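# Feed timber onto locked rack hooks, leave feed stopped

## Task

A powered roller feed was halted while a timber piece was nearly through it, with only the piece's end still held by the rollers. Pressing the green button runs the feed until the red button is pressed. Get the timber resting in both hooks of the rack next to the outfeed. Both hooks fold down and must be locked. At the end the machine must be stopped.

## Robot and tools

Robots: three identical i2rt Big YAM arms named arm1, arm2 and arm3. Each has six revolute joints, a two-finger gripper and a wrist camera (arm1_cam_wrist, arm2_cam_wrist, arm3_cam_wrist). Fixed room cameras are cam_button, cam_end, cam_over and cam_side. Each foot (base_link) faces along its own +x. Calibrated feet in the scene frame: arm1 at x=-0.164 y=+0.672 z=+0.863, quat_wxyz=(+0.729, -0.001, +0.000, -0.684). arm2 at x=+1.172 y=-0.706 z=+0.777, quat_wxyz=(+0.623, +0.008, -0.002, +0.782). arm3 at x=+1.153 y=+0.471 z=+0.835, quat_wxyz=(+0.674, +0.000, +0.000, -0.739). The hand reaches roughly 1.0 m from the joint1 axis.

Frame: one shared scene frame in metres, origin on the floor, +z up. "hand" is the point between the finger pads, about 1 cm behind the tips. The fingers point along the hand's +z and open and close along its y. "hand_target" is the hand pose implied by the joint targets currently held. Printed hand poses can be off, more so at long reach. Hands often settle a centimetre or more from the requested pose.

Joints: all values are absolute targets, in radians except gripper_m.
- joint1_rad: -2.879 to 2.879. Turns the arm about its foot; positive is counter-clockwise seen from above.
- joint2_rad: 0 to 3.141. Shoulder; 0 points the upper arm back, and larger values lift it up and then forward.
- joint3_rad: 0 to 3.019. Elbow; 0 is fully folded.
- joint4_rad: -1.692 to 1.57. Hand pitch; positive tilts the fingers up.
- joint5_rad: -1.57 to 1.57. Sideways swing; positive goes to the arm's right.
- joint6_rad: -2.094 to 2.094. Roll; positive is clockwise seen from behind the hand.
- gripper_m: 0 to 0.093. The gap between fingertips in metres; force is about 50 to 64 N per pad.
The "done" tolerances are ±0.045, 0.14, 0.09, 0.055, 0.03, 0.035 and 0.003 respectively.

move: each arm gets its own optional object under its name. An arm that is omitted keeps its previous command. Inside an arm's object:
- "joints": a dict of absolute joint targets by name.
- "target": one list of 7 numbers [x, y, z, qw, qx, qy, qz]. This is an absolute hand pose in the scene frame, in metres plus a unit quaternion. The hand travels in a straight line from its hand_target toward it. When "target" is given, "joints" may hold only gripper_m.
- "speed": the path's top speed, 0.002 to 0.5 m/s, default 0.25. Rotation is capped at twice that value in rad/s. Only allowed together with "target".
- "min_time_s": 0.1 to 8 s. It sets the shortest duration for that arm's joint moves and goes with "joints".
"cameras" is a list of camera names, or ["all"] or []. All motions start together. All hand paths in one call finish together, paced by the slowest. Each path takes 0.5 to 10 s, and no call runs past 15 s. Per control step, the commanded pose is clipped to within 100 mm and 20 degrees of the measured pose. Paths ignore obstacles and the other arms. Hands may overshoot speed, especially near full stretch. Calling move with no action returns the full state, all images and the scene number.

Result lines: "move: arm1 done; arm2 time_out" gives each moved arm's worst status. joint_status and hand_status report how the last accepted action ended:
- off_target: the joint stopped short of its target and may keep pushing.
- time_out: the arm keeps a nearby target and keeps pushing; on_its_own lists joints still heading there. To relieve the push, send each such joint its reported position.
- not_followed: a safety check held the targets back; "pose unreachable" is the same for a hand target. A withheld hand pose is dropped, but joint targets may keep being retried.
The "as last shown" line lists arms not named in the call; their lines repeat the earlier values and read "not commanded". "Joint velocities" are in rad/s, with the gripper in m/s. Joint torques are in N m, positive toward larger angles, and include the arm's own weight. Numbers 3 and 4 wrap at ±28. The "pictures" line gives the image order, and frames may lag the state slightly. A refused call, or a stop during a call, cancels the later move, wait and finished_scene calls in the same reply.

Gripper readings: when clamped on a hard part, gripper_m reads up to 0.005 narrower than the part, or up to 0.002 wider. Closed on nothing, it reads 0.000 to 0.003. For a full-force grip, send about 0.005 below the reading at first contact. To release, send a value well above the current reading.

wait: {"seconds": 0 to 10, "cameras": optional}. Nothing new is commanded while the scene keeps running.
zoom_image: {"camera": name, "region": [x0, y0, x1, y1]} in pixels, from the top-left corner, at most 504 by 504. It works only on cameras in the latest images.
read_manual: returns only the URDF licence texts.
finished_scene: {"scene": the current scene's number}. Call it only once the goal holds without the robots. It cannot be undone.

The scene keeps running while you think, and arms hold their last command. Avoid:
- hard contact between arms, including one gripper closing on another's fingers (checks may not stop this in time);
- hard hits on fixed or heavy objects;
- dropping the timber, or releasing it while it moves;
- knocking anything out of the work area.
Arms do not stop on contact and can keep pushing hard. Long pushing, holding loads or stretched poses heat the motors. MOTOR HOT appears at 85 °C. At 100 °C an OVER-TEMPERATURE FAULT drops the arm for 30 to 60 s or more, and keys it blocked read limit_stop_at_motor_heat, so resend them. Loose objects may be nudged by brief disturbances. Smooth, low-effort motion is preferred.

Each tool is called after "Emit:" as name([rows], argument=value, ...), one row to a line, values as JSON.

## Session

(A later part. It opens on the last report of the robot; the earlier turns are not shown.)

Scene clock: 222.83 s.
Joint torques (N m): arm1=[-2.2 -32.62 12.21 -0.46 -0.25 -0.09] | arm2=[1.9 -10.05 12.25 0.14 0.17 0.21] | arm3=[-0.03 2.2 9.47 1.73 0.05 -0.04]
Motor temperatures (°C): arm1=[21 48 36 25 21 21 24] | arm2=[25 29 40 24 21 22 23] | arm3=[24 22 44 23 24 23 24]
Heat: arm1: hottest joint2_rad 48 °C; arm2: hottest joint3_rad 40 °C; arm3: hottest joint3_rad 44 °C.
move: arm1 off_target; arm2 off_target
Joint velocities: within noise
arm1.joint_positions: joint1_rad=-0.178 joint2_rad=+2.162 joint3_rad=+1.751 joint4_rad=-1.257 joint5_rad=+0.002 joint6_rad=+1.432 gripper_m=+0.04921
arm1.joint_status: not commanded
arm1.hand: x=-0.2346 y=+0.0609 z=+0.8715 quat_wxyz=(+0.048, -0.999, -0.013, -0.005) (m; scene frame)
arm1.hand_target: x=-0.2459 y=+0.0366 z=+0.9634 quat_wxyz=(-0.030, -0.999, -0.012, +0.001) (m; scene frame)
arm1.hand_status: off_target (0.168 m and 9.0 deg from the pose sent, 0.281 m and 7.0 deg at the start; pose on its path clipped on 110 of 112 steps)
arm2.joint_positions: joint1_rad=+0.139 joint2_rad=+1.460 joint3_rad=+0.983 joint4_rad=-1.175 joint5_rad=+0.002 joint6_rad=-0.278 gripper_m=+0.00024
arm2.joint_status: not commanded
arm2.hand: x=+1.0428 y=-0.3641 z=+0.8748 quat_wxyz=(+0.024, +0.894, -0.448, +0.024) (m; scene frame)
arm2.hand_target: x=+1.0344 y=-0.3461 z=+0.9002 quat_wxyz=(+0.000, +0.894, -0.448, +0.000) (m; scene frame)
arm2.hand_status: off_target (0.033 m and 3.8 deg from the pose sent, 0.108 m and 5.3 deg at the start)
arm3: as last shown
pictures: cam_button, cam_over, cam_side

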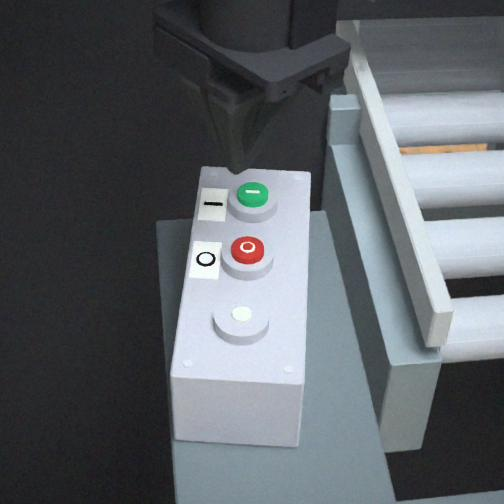

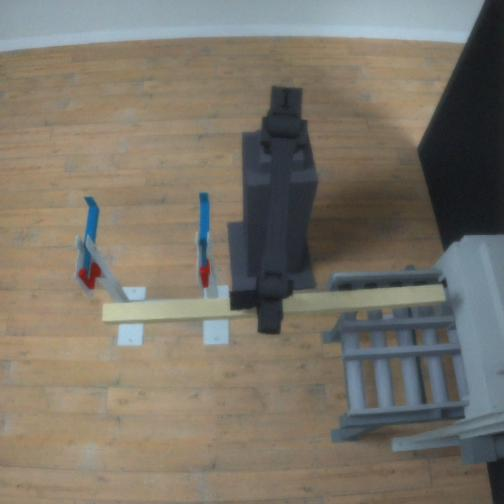

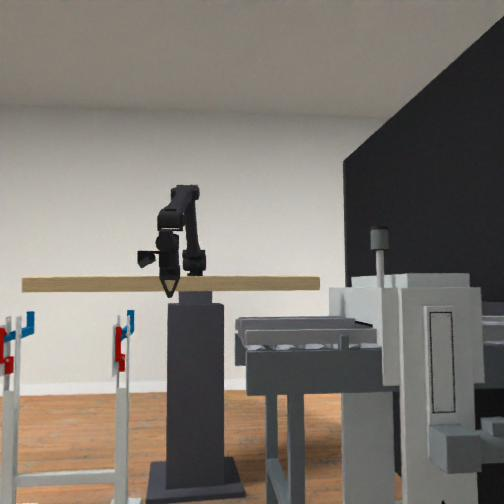

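Emit:
move(arm1={"target": [-0.48, 0.25, 1.03, 0.01, 0.9999, 0, 0], "speed": 0.12}, cameras=["cam_side", "cam_over", "cam_end"])

Scene clock: 230.23 s.
Joint torques (N m): arm1=[-1.32 -26.23 10.54 -0.55 -0.21 -0.09] | arm2=[1.9 -10.05 12.23 0.14 0.17 0.21] | arm3=[-0.03 2.2 9.48 1.72 0.05 -0.04]
Motor temperatures (°C): arm1=[21 47 37 25 21 21 24] | arm2=[25 29 43 24 21 22 23] | arm3=[24 22 44 23 24 23 24]
Heat: arm1: hottest joint2_rad 47 °C; arm2: hottest joint3_rad 43 °C; arm3: hottest joint3_rad 44 °C.
move: arm1 off_target
Joint velocities: within noise
arm1.joint_positions: joint1_rad=-0.704 joint2_rad=+1.823 joint3_rad=+1.479 joint4_rad=-1.320 joint5_rad=-0.004 joint6_rad=+0.939 gripper_m=+0.04921
arm1.joint_status: not commanded
arm1.hand: x=-0.4736 y=+0.2562 z=+0.9684 quat_wxyz=(+0.036, -0.999, +0.005, -0.029) (m; scene frame)
arm1.hand_target: x=-0.4785 y=+0.2518 z=+1.0276 quat_wxyz=(-0.010, -1.000, +0.000, +0.000) (m; scene frame)
arm1.hand_status: off_target (0.062 m and 6.2 deg from the pose sent, 0.348 m and 6.8 deg at the start)
arm2, arm3: as last shown
pictures: cam_end, cam_over, cam_side

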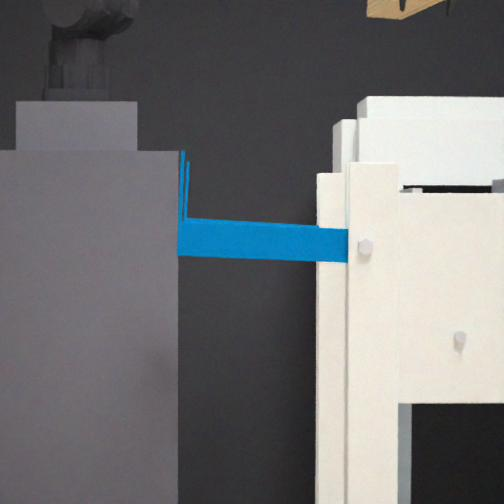

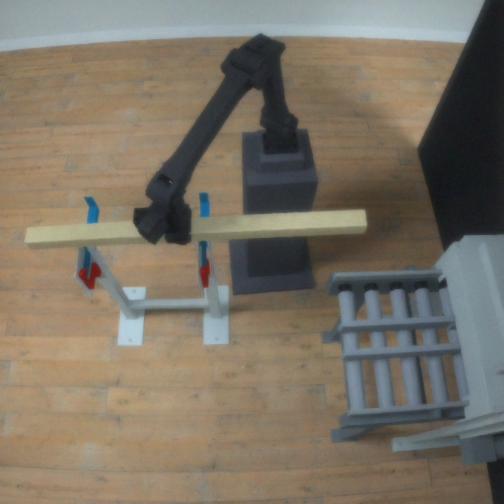

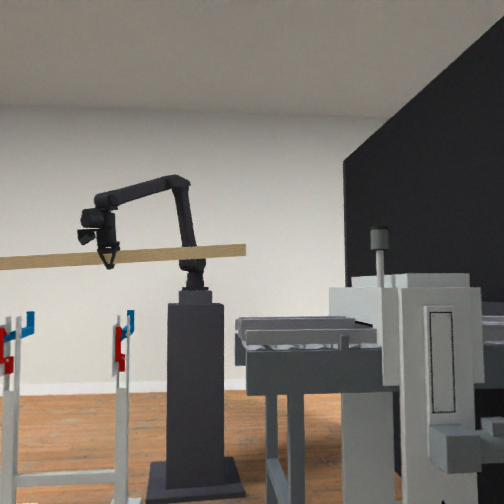

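Emit:
move(arm1={"target": [-0.690, 0.428, 0.98, 0.035, 0.998, 0, -0.04], "speed": 0.12}, cameras=["cam_side", "cam_over", "cam_end"])

Scene clock: 239.00 s.
Joint torques (N m): arm1=[-1.38 -24.35 15.28 0.29 -0.2 -0.07] | arm2=[1.9 -10.05 12.23 0.14 0.17 0.21] | arm3=[-0.03 2.2 9.48 1.72 0.04 -0.04]
Motor temperatures (°C): arm1=[21 47 37 25 21 21 24] | arm2=[25 28 46 24 21 22 23] | arm3=[24 22 44 23 24 23 24]
Heat: arm1: hottest joint2_rad 47 °C; arm2: hottest joint3_rad 46 °C; arm3: hottest joint3_rad 44 °C.
move: arm1 off_target
Joint velocities: within noise
arm1.joint_positions: joint1_rad=-1.203 joint2_rad=+1.893 joint3_rad=+1.429 joint4_rad=-1.160 joint5_rad=-0.023 joint6_rad=+0.439 gripper_m=+0.04921
arm1.joint_status: not commanded
arm1.hand: x=-0.6480 y=+0.4452 z=+0.9139 quat_wxyz=(+0.000, -1.000, +0.004, -0.028) (m; scene frame)
arm1.hand_target: x=-0.6841 y=+0.4309 z=+0.9813 quat_wxyz=(-0.034, -0.999, +0.000, +0.041) (m; scene frame)
arm1.hand_status: off_target (0.080 m and 8.8 deg from the pose sent, 0.276 m and 11.3 deg at the start)
arm2, arm3: as last shown
pictures: cam_end, cam_over, cam_side

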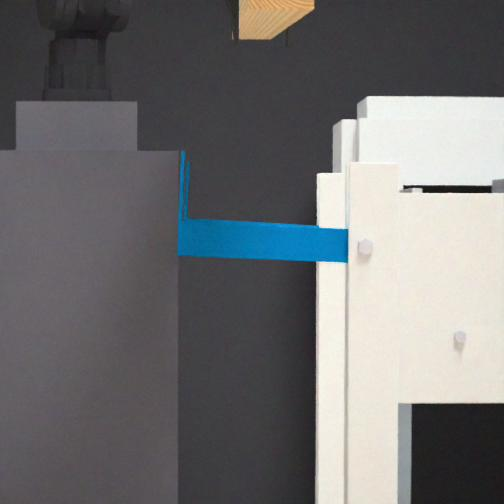

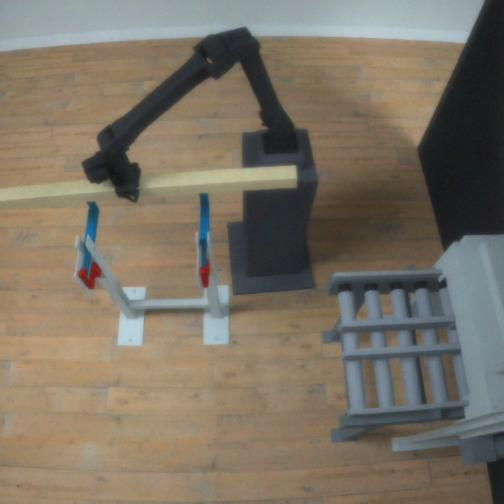

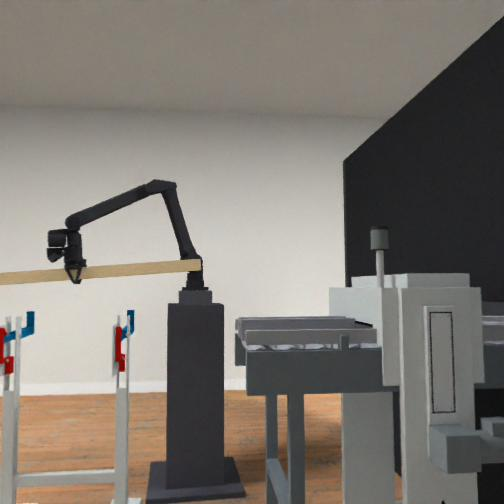

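Emit:
move(arm1={"target": [-0.70, 0.424, 0.880, 0.035, 0.996, 0, -0.078], "speed": 0.08}, cameras=["cam_side", "cam_over", "cam_end"])

Scene clock: 246.00 s.
Joint torques (N m): arm1=[-0.79 -25.64 8.87 0.79 0.08 0.01] | arm2=[1.9 -10.05 12.23 0.14 0.17 0.2] | arm3=[0.03 2.26 9.47 1.73 0.05 -0.04]
Motor temperatures (°C): arm1=[21 47 39 25 21 20 24] | arm2=[25 28 47 24 21 22 23] | arm3=[24 22 44 23 24 23 24]
Heat: arm1: hottest joint2_rad 47 °C; arm2: hottest joint3_rad 47 °C; arm3: hottest joint3_rad 44 °C.
move: arm1 off_target
Joint velocities: within noise
arm1.joint_positions: joint1_rad=-1.203 joint2_rad=+2.007 joint3_rad=+1.365 joint4_rad=-0.856 joint5_rad=+0.003 joint6_rad=+0.439 gripper_m=+0.04921
arm1.joint_status: not commanded
arm1.hand: x=-0.6793 y=+0.4357 z=+0.8329 quat_wxyz=(-0.014, -0.999, +0.004, +0.034) (m; scene frame)
arm1.hand_target: x=-0.6985 y=+0.4248 z=+0.8796 quat_wxyz=(-0.035, -0.996, +0.000, +0.078) (m; scene frame)
arm1.hand_status: off_target (0.053 m and 5.6 deg from the pose sent, 0.066 m and 12.8 deg at the start)
arm2, arm3: as last shown
pictures: cam_end, cam_over, cam_side

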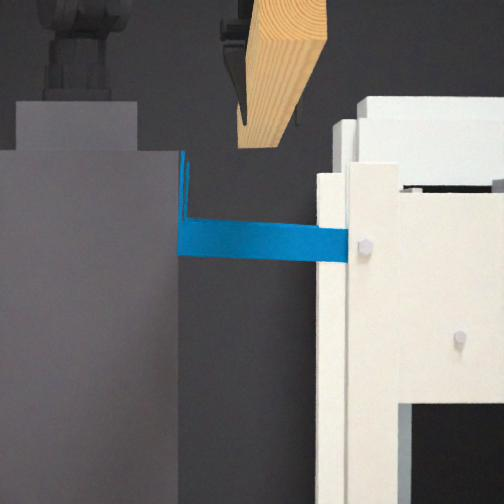

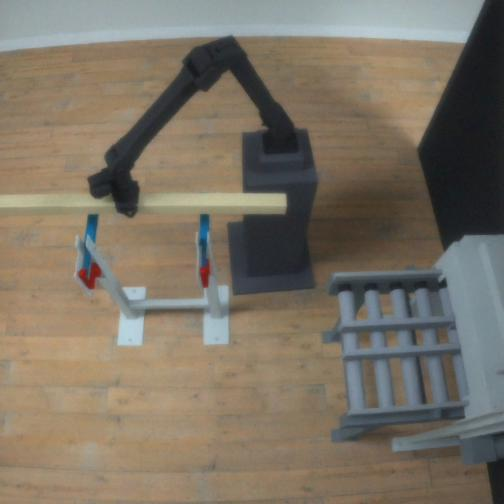

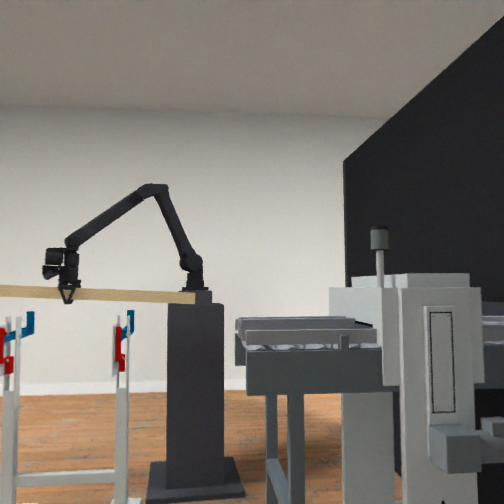

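Emit:
move(arm1={"target": [-0.70, 0.431, 0.805, 0.033, 0.998, 0, -0.062], "speed": 0.07}, cameras=["cam_side", "cam_over", "cam_end"])

Scene clock: 254.47 s.
Joint torques (N m): arm1=[-1.79 -25.88 7.61 0.68 -0.12 -0.07] | arm2=[1.9 -10.05 12.23 0.13 0.17 0.21] | arm3=[-0.03 2.2 9.47 1.73 0.05 -0.04]
Motor temperatures (°C): arm1=[21 45 38 25 21 20 24] | arm2=[25 28 49 24 21 22 23] | arm3=[24 22 44 23 24 23 24]
Heat: arm1: hottest joint2_rad 45 °C; arm2: hottest joint3_rad 49 °C; arm3: hottest joint3_rad 44 °C.
move: arm1 off_target
Joint velocities: within noise
arm1.joint_positions: joint1_rad=-1.203 joint2_rad=+2.127 joint3_rad=+1.340 joint4_rad=-0.734 joint5_rad=-0.003 joint6_rad=+0.433 gripper_m=+0.04921
arm1.joint_status: not commanded
arm1.hand: x=-0.6735 y=+0.4371 z=+0.7617 quat_wxyz=(-0.012, -1.000, +0.001, +0.022) (m; scene frame)
arm1.hand_target: x=-0.6988 y=+0.4317 z=+0.8047 quat_wxyz=(-0.032, -0.998, +0.000, +0.062) (m; scene frame)
arm1.hand_status: off_target (0.051 m and 5.2 deg from the pose sent, 0.035 m and 3.9 deg at the start)
arm2: as last shown
arm3.joint_positions: joint1_rad=-0.368 joint2_rad=+0.600 joint3_rad=+1.340 joint4_rad=-1.367 joint5_rad=+0.054 joint6_rad=+0.173 gripper_m=+0.09396
arm3.joint_status: not commanded
arm3.hand: x=+1.0418 y=+0.2689 z=+1.3473 quat_wxyz=(-0.253, -0.800, -0.392, +0.378) (m; scene frame)
arm3.hand_target: x=+1.0427 y=+0.2708 z=+1.3562 quat_wxyz=(-0.259, -0.796, -0.390, +0.385) (m; scene frame)
arm3.hand_status: not commanded
pictures: cam_end, cam_over, cam_side

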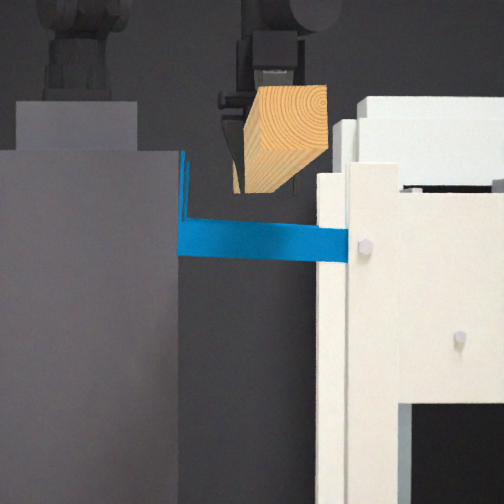

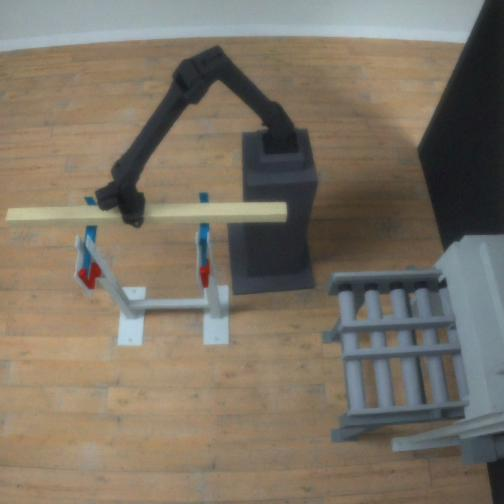

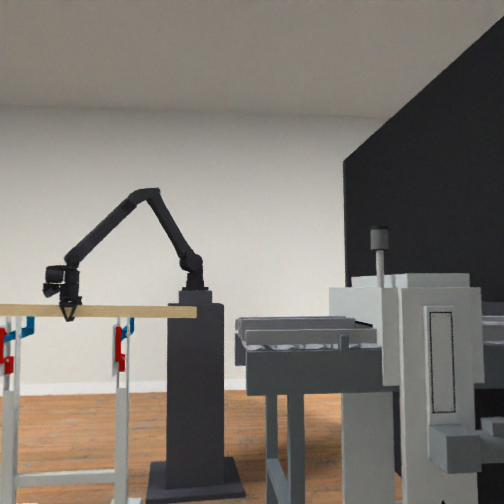

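Emit:
move(arm1={"target": [-0.70, 0.436, 0.765, 0.033, 0.998, 0, -0.058], "speed": 0.05}, cameras=["cam_end"])

Emit:
move(arm1={"target": [-0.698, 0.436, 0.725, 0.033, 0.998, 0, -0.052], "speed": 0.04}, cameras=["cam_side", "cam_end"])

Emit:
zoom_image(camera="cam_side", region=[0, 290, 220, 390])

Scene clock: 260.30 s.
Joint torques (N m): arm1=[-1.55 -26.05 6.87 0.66 -0.14 -0.07] | arm2=[1.9 -10.11 12.23 0.13 0.17 0.21] | arm3=[-0.09 2.26 9.5 1.72 0.05 -0.04]
Motor temperatures (°C): arm1=[21 45 38 24 21 20 24] | arm2=[25 28 50 24 21 22 23] | arm3=[24 22 44 23 24 23 24]
Heat: arm1: hottest joint2_rad 45 °C; arm2: hottest joint3_rad 50 °C; arm3: hottest joint3_rad 44 °C.
move: arm1 off_target
Joint velocities: within noise
arm1.joint_positions: joint1_rad=-1.208 joint2_rad=+2.196 joint3_rad=+1.332 joint4_rad=-0.661 joint5_rad=-0.007 joint6_rad=+0.424 gripper_m=+0.04921
arm1.joint_status: not commanded
arm1.hand: x=-0.6715 y=+0.4406 z=+0.7235 quat_wxyz=(-0.013, -1.000, -0.001, +0.020) (m; scene frame)
arm1.hand_target: x=-0.6988 y=+0.4367 z=+0.7645 quat_wxyz=(-0.032, -0.998, +0.000, +0.058) (m; scene frame)
arm1.hand_status: off_target (0.051 m and 5.0 deg from the pose sent, 0.027 m and 4.8 deg at the start)
arm2, arm3: as last shown
pictures: cam_end

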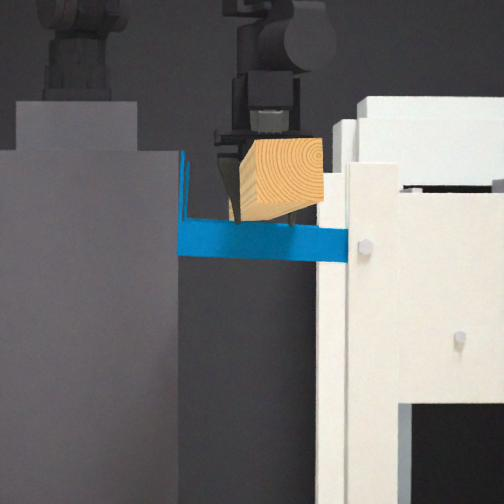

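Scene clock: 261.80 s.
Joint torques (N m): arm1=[-1.96 -22.3 7.16 2.17 -0.06 -0.06] | arm2=[1.96 -10.05 12.23 0.13 0.17 0.2] | arm3=[0.03 2.08 9.47 1.74 0.04 -0.03]
Motor temperatures (°C): arm1=[21 45 38 25 21 20 24] | arm2=[25 28 50 24 21 22 23] | arm3=[24 22 44 23 24 23 24]
Heat: arm1: hottest joint2_rad 45 °C; arm2: hottest joint3_rad 50 °C; arm3: hottest joint3_rad 44 °C.
move: arm1 off_target
Joint velocities: within noise
arm1.joint_positions: joint1_rad=-1.209 joint2_rad=+2.225 joint3_rad=+1.332 joint4_rad=-0.635 joint5_rad=-0.014 joint6_rad=+0.423 gripper_m=+0.04921
arm1.joint_status: not commanded
arm1.hand: x=-0.6697 y=+0.4406 z=+0.7084 quat_wxyz=(-0.016, -1.000, -0.001, +0.017) (m; scene frame)
arm1.hand_target: x=-0.6971 y=+0.4366 z=+0.7260 quat_wxyz=(-0.032, -0.998, +0.000, +0.052) (m; scene frame)
arm1.hand_status: off_target (0.033 m and 4.5 deg from the pose sent, 0.027 m and 4.3 deg at the start)
arm2, arm3: as last shown
pictures: cam_end, cam_side

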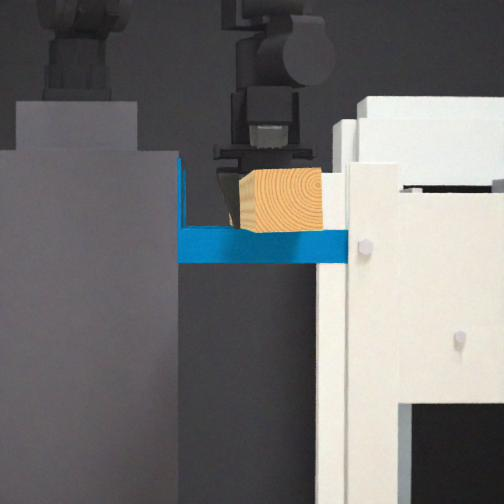

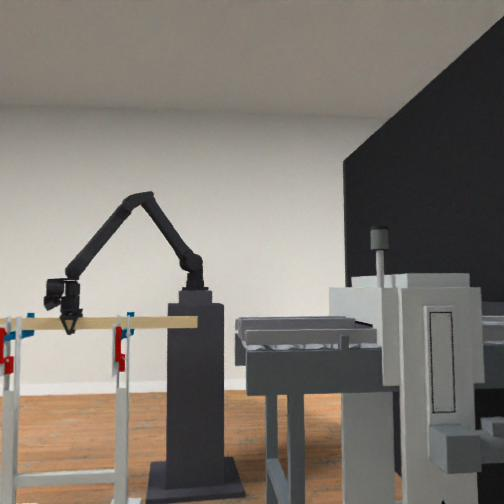

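Scaled by 2.291 from the camera's 504x504 image, which has a finer 720x720 frame.

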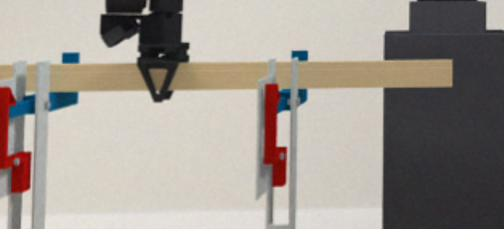

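Emit:
move(arm1={"target": [-0.69, 0.437, 0.700, 0.033, 0.998, 0, -0.035], "speed": 0.03}, cameras=[])

Emit:
move(arm1={"joints": {"gripper_m": 0.052}}, cameras=["cam_side", "cam_end"])

Emit:
zoom_image(camera="cam_side", region=[0, 290, 220, 390])

Scene clock: 265.97 s.
Joint torques (N m): arm1=[-1.96 -18.43 7.62 2.69 -0.41 -0.05] | arm2=[1.9 -10.05 12.23 0.13 0.17 0.21] | arm3=[-0.03 2.2 9.48 1.74 0.05 -0.04]
Motor temperatures (°C): arm1=[21 45 37 25 21 20 25] | arm2=[25 28 51 24 21 22 23] | arm3=[24 22 44 23 24 23 24]
Heat: arm1: hottest joint2_rad 45 °C; arm2: hottest joint3_rad 51 °C; arm3: hottest joint3_rad 44 °C.
move: arm1 off_target
Joint velocities: within noise
arm1.joint_positions: joint1_rad=-1.210 joint2_rad=+2.227 joint3_rad=+1.332 joint4_rad=-0.635 joint5_rad=-0.020 joint6_rad=+0.423 gripper_m=+0.04921
arm1.joint_status: not commanded
arm1.hand: x=-0.6689 y=+0.4403 z=+0.7072 quat_wxyz=(-0.018, -1.000, -0.001, +0.015) (m; scene frame)
arm1.hand_target: x=-0.6892 y=+0.4374 z=+0.7009 quat_wxyz=(-0.033, -0.999, +0.000, +0.035) (m; scene frame)
arm1.hand_status: off_target (0.023 m and 2.9 deg from the pose sent, 0.022 m and 2.9 deg at the start)
arm2, arm3: as last shown
pictures: none
No camera images: "cameras" was empty.

Scene clock: 266.73 s.
Joint torques (N m): arm1=[-1.67 -19.43 7.58 1.25 -0.14 -0.05] | arm2=[1.9 -10.05 12.23 0.13 0.17 0.2] | arm3=[-0.03 2.2 9.47 1.76 0.05 -0.04]
Motor temperatures (°C): arm1=[21 45 37 25 21 20 24] | arm2=[25 28 51 24 21 22 23] | arm3=[24 22 44 23 24 23 24]
Heat: arm1: hottest joint2_rad 45 °C; arm2: hottest joint3_rad 51 °C; arm3: hottest joint3_rad 44 °C.
move: arm1 done
Joint velocities: within noise
arm1.joint_positions: joint1_rad=-1.214 joint2_rad=+2.238 joint3_rad=+1.332 joint4_rad=-0.602 joint5_rad=-0.027 joint6_rad=+0.422 gripper_m=+0.05195
arm1.joint_status: all done
arm1.hand: x=-0.6742 y=+0.4391 z=+0.7020 quat_wxyz=(-0.026, -0.999, +0.001, +0.024) (m; scene frame)
arm1.hand_target: x=-0.6892 y=+0.4374 z=+0.7011 quat_wxyz=(-0.033, -0.999, +0.000, +0.035) (m; scene frame)
arm1.hand_status: not commanded
arm2.joint_positions: joint1_rad=+0.139 joint2_rad=+1.460 joint3_rad=+0.983 joint4_rad=-1.175 joint5_rad=+0.002 joint6_rad=-0.278 gripper_m=+0.00024
arm2.joint_status: not commanded
arm2.hand: x=+1.0428 y=-0.3641 z=+0.8748 quat_wxyz=(+0.024, +0.894, -0.448, +0.024) (m; scene frame)
arm2.hand_target: x=+1.0344 y=-0.3461 z=+0.9002 quat_wxyz=(+0.000, +0.894, -0.448, +0.000) (m; scene frame)
arm2.hand_status: not commanded
arm3: as last shown
pictures: cam_end, cam_side

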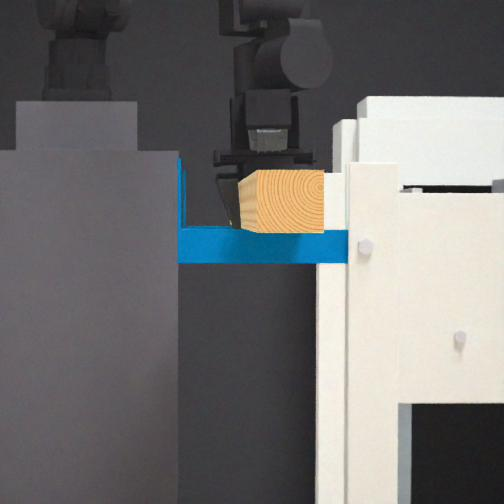

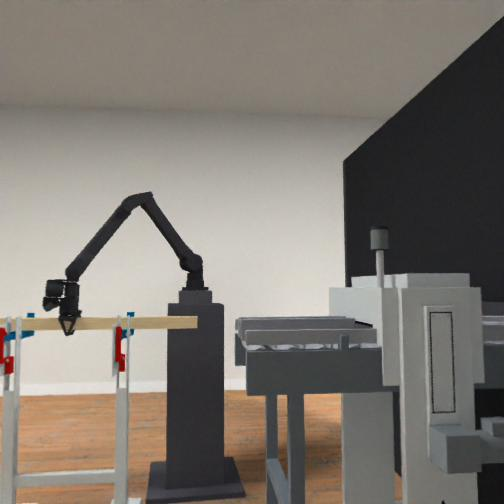

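Scaled by 2.291 from the camera's 504x504 image, which has a finer 720x720 frame.

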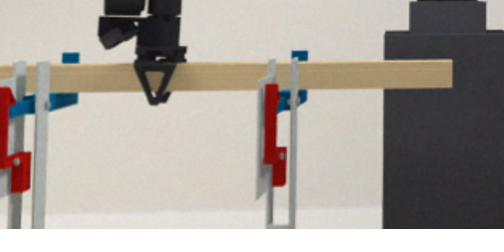

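Emit:
move(arm1={"joints": {"gripper_m": 0.060}}, cameras=[])

Emit:
move(arm1={"joints": {"gripper_m": 0.088}}, cameras=["cam_side", "cam_end", "arm1_cam_wrist"])

Emit:
zoom_image(camera="cam_side", region=[0, 290, 220, 390])

Scene clock: 270.17 s.
Joint torques (N m): arm1=[-1.73 -19.49 7.6 1.07 -0.05 -0.06] | arm2=[1.9 -9.99 12.23 0.13 0.17 0.2] | arm3=[-0.03 2.2 9.48 1.72 0.04 -0.04]
Motor temperatures (°C): arm1=[21 45 36 25 21 20 24] | arm2=[25 28 51 24 21 22 23] | arm3=[24 22 44 23 24 23 24]
Heat: arm1: hottest joint2_rad 45 °C; arm2: hottest joint3_rad 51 °C; arm3: hottest joint3_rad 44 °C.
move: arm1 done
Joint velocities: within noise
arm1.joint_positions: joint1_rad=-1.214 joint2_rad=+2.238 joint3_rad=+1.332 joint4_rad=-0.598 joint5_rad=-0.029 joint6_rad=+0.422 gripper_m=+0.05982
arm1.joint_status: all done
arm1.hand: x=-0.6748 y=+0.4384 z=+0.7020 quat_wxyz=(-0.027, -0.999, +0.000, +0.025) (m; scene frame)
arm1.hand_target: x=-0.6891 y=+0.4374 z=+0.7011 quat_wxyz=(-0.033, -0.999, +0.000, +0.035) (m; scene frame)
arm1.hand_status: not commanded
arm2, arm3: as last shown
pictures: none
No camera images: "cameras" was empty.

Scene clock: 270.77 s.
Joint torques (N m): arm1=[-1.67 -19.43 7.58 1.09 -0.05 -0.06] | arm2=[1.9 -10.05 12.23 0.14 0.17 0.2] | arm3=[-0.03 2.14 9.47 1.72 0.04 -0.04]
Motor temperatures (°C): arm1=[21 45 36 25 21 20 24] | arm2=[25 28 51 24 21 22 23] | arm3=[24 22 44 23 24 23 24]
Heat: arm1: hottest joint2_rad 45 °C; arm2: hottest joint3_rad 51 °C; arm3: hottest joint3_rad 44 °C.
move: arm1 done
Joint velocities: within noise
arm1.joint_positions: joint1_rad=-1.214 joint2_rad=+2.238 joint3_rad=+1.332 joint4_rad=-0.598 joint5_rad=-0.029 joint6_rad=+0.422 gripper_m=+0.08781
arm1.joint_status: all done
arm1.hand: x=-0.6749 y=+0.4384 z=+0.7020 quat_wxyz=(-0.027, -0.999, +0.000, +0.025) (m; scene frame)
arm1.hand_target: x=-0.6892 y=+0.4374 z=+0.7011 quat_wxyz=(-0.033, -0.999, +0.000, +0.035) (m; scene frame)
arm1.hand_status: not commanded
arm2, arm3: as last shown
pictures: arm1_cam_wrist, cam_end, cam_side
camera_calibration:
arm1_cam_wrist: T_world_to_cam=[[0.00809836, 0.999467, -0.0316359, -0.411107], [0.850371, 0.00976204, 0.526093, 0.207838], [0.526122, -0.0311628, -0.849838, 1.08687], [0, 0, 0, 1]] pos_world=[-0.745235, 0.442728, 0.801314]

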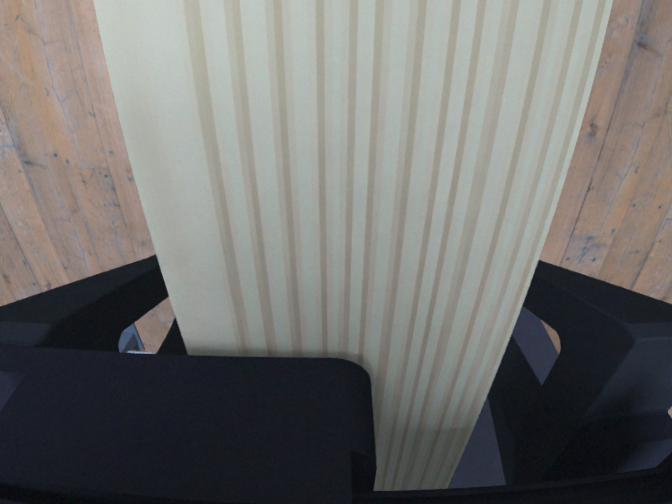

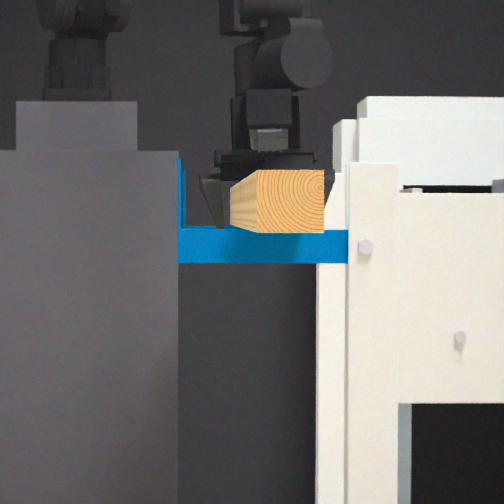

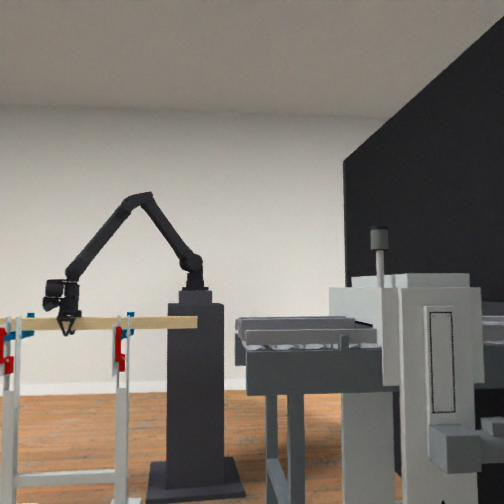

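Scaled by 2.291 from the camera's 504x504 image, which has a finer 720x720 frame.

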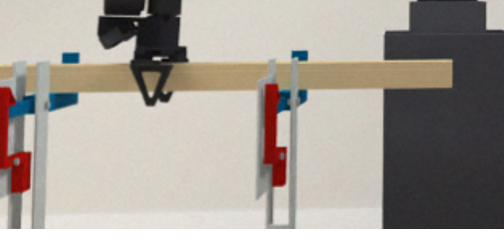

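Timber rests on both hooks. Lift the hand away.

Emit:
move(arm1={"target": [-0.682, 0.435, 0.815, 0.01, 1, 0, -0.01], "speed": 0.1}, cameras=["cam_end"])

Emit:
move(arm1={"target": [-0.64, 0.434, 0.98, 0, 1, 0, 0], "speed": 0.2}, cameras=["cam_end", "cam_side", "cam_over", "cam_button"])

Emit:
zoom_image(camera="cam_side", region=[0, 290, 220, 390])

Emit:
zoom_image(camera="cam_over", region=[0, 180, 310, 310])

Scene clock: 277.00 s.
Joint torques (N m): arm1=[-0.56 -20.6 9.81 0.16 0.19 0.11] | arm2=[1.96 -10.05 12.23 0.14 0.17 0.21] | arm3=[-0.09 2.14 9.48 1.74 0.05 -0.04]
Motor temperatures (°C): arm1=[21 44 36 25 21 20 24] | arm2=[25 28 52 24 21 22 23] | arm3=[24 22 44 23 24 23 24]
Heat: arm1: hottest joint2_rad 44 °C; arm2: hottest joint3_rad 52 °C; arm3: hottest joint3_rad 44 °C.
move: arm1 off_target
Joint velocities: within noise
arm1.joint_positions: joint1_rad=-1.214 joint2_rad=+2.067 joint3_rad=+1.363 joint4_rad=-0.881 joint5_rad=-0.012 joint6_rad=+0.422 gripper_m=+0.08792
arm1.joint_status: not commanded
arm1.hand: x=-0.6645 y=+0.4463 z=+0.7996 quat_wxyz=(-0.003, -1.000, +0.001, -0.009) (m; scene frame)
arm1.hand_target: x=-0.6812 y=+0.4352 z=+0.8154 quat_wxyz=(-0.010, -1.000, +0.000, +0.010) (m; scene frame)
arm1.hand_status: off_target (0.026 m and 2.3 deg from the pose sent, 0.113 m and 2.6 deg at the start)
arm2, arm3: as last shown
pictures: cam_end

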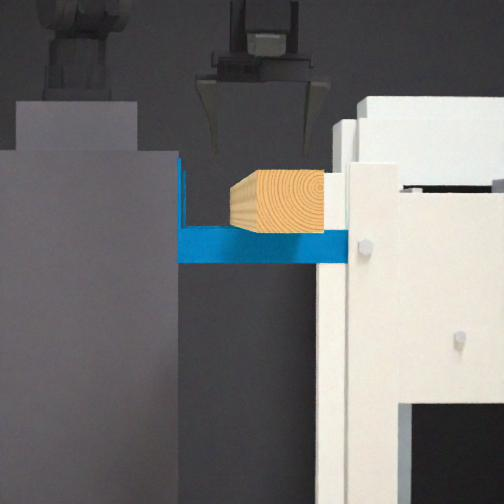

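Scene clock: 278.67 s.
Joint torques (N m): arm1=[0.03 -17.67 11.95 0.1 0.2 0.18] | arm2=[1.9 -10.05 12.23 0.14 0.17 0.21] | arm3=[-0.03 2.14 9.47 1.72 0.05 -0.04]
Motor temperatures (°C): arm1=[21 44 36 25 21 20 24] | arm2=[25 28 52 24 21 22 23] | arm3=[24 22 44 23 24 23 24]
Heat: arm1: hottest joint2_rad 44 °C; arm2: hottest joint3_rad 52 °C; arm3: hottest joint3_rad 44 °C.
move: arm1 off_target
Joint velocities: within noise
arm1.joint_positions: joint1_rad=-1.184 joint2_rad=+1.786 joint3_rad=+1.415 joint4_rad=-1.240 joint5_rad=-0.003 joint6_rad=+0.452 gripper_m=+0.08792
arm1.joint_status: not commanded
arm1.hand: x=-0.6272 y=+0.4481 z=+0.9633 quat_wxyz=(+0.007, -1.000, +0.001, -0.019) (m; scene frame)
arm1.hand_target: x=-0.6391 y=+0.4344 z=+0.9802 quat_wxyz=(+0.000, -1.000, +0.000, +0.000) (m; scene frame)
arm1.hand_status: off_target (0.025 m and 2.3 deg from the pose sent, 0.182 m and 1.1 deg at the start)
arm2: as last shown
arm3.joint_positions: joint1_rad=-0.368 joint2_rad=+0.600 joint3_rad=+1.340 joint4_rad=-1.367 joint5_rad=+0.054 joint6_rad=+0.173 gripper_m=+0.09396
arm3.joint_status: not commanded
arm3.hand: x=+1.0418 y=+0.2689 z=+1.3473 quat_wxyz=(-0.253, -0.800, -0.392, +0.378) (m; scene frame)
arm3.hand_target: x=+1.0427 y=+0.2708 z=+1.3562 quat_wxyz=(-0.259, -0.796, -0.390, +0.385) (m; scene frame)
arm3.hand_status: not commanded
pictures: cam_button, cam_end, cam_over, cam_side

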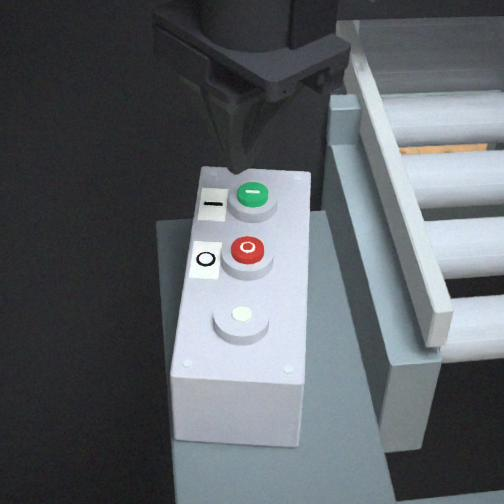

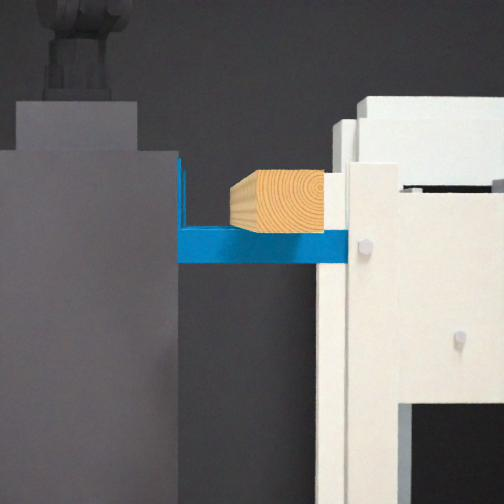

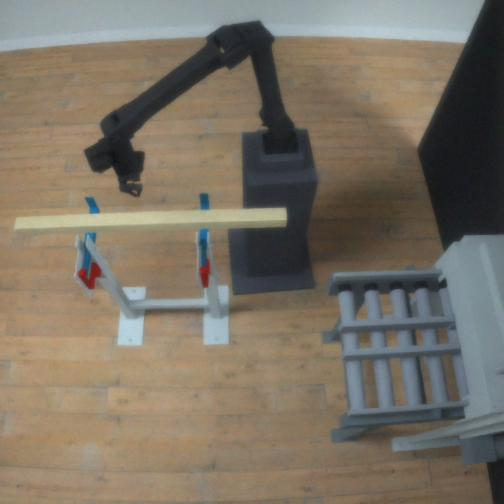

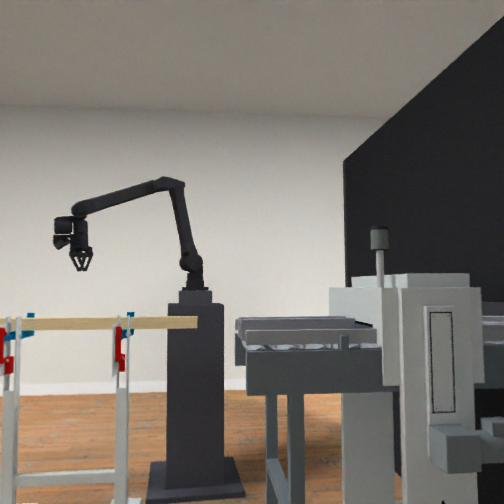

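Scaled by 2.291 from the camera's 504x504 image, which has a finer 720x720 frame.

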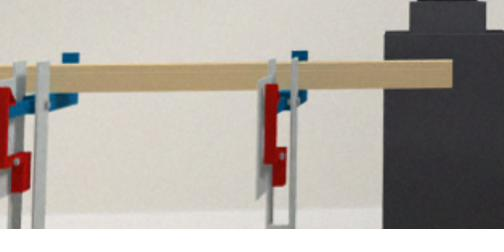

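Scaled by 1.626 from the camera's 504x504 image, which has a finer 720x720 frame.

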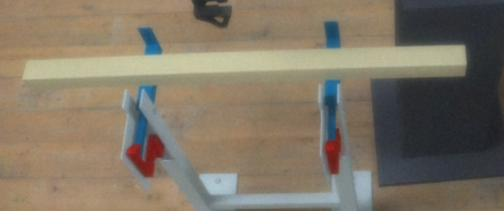

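Emit:
finished_scene(scene=2)

The scene is finished: the task was done.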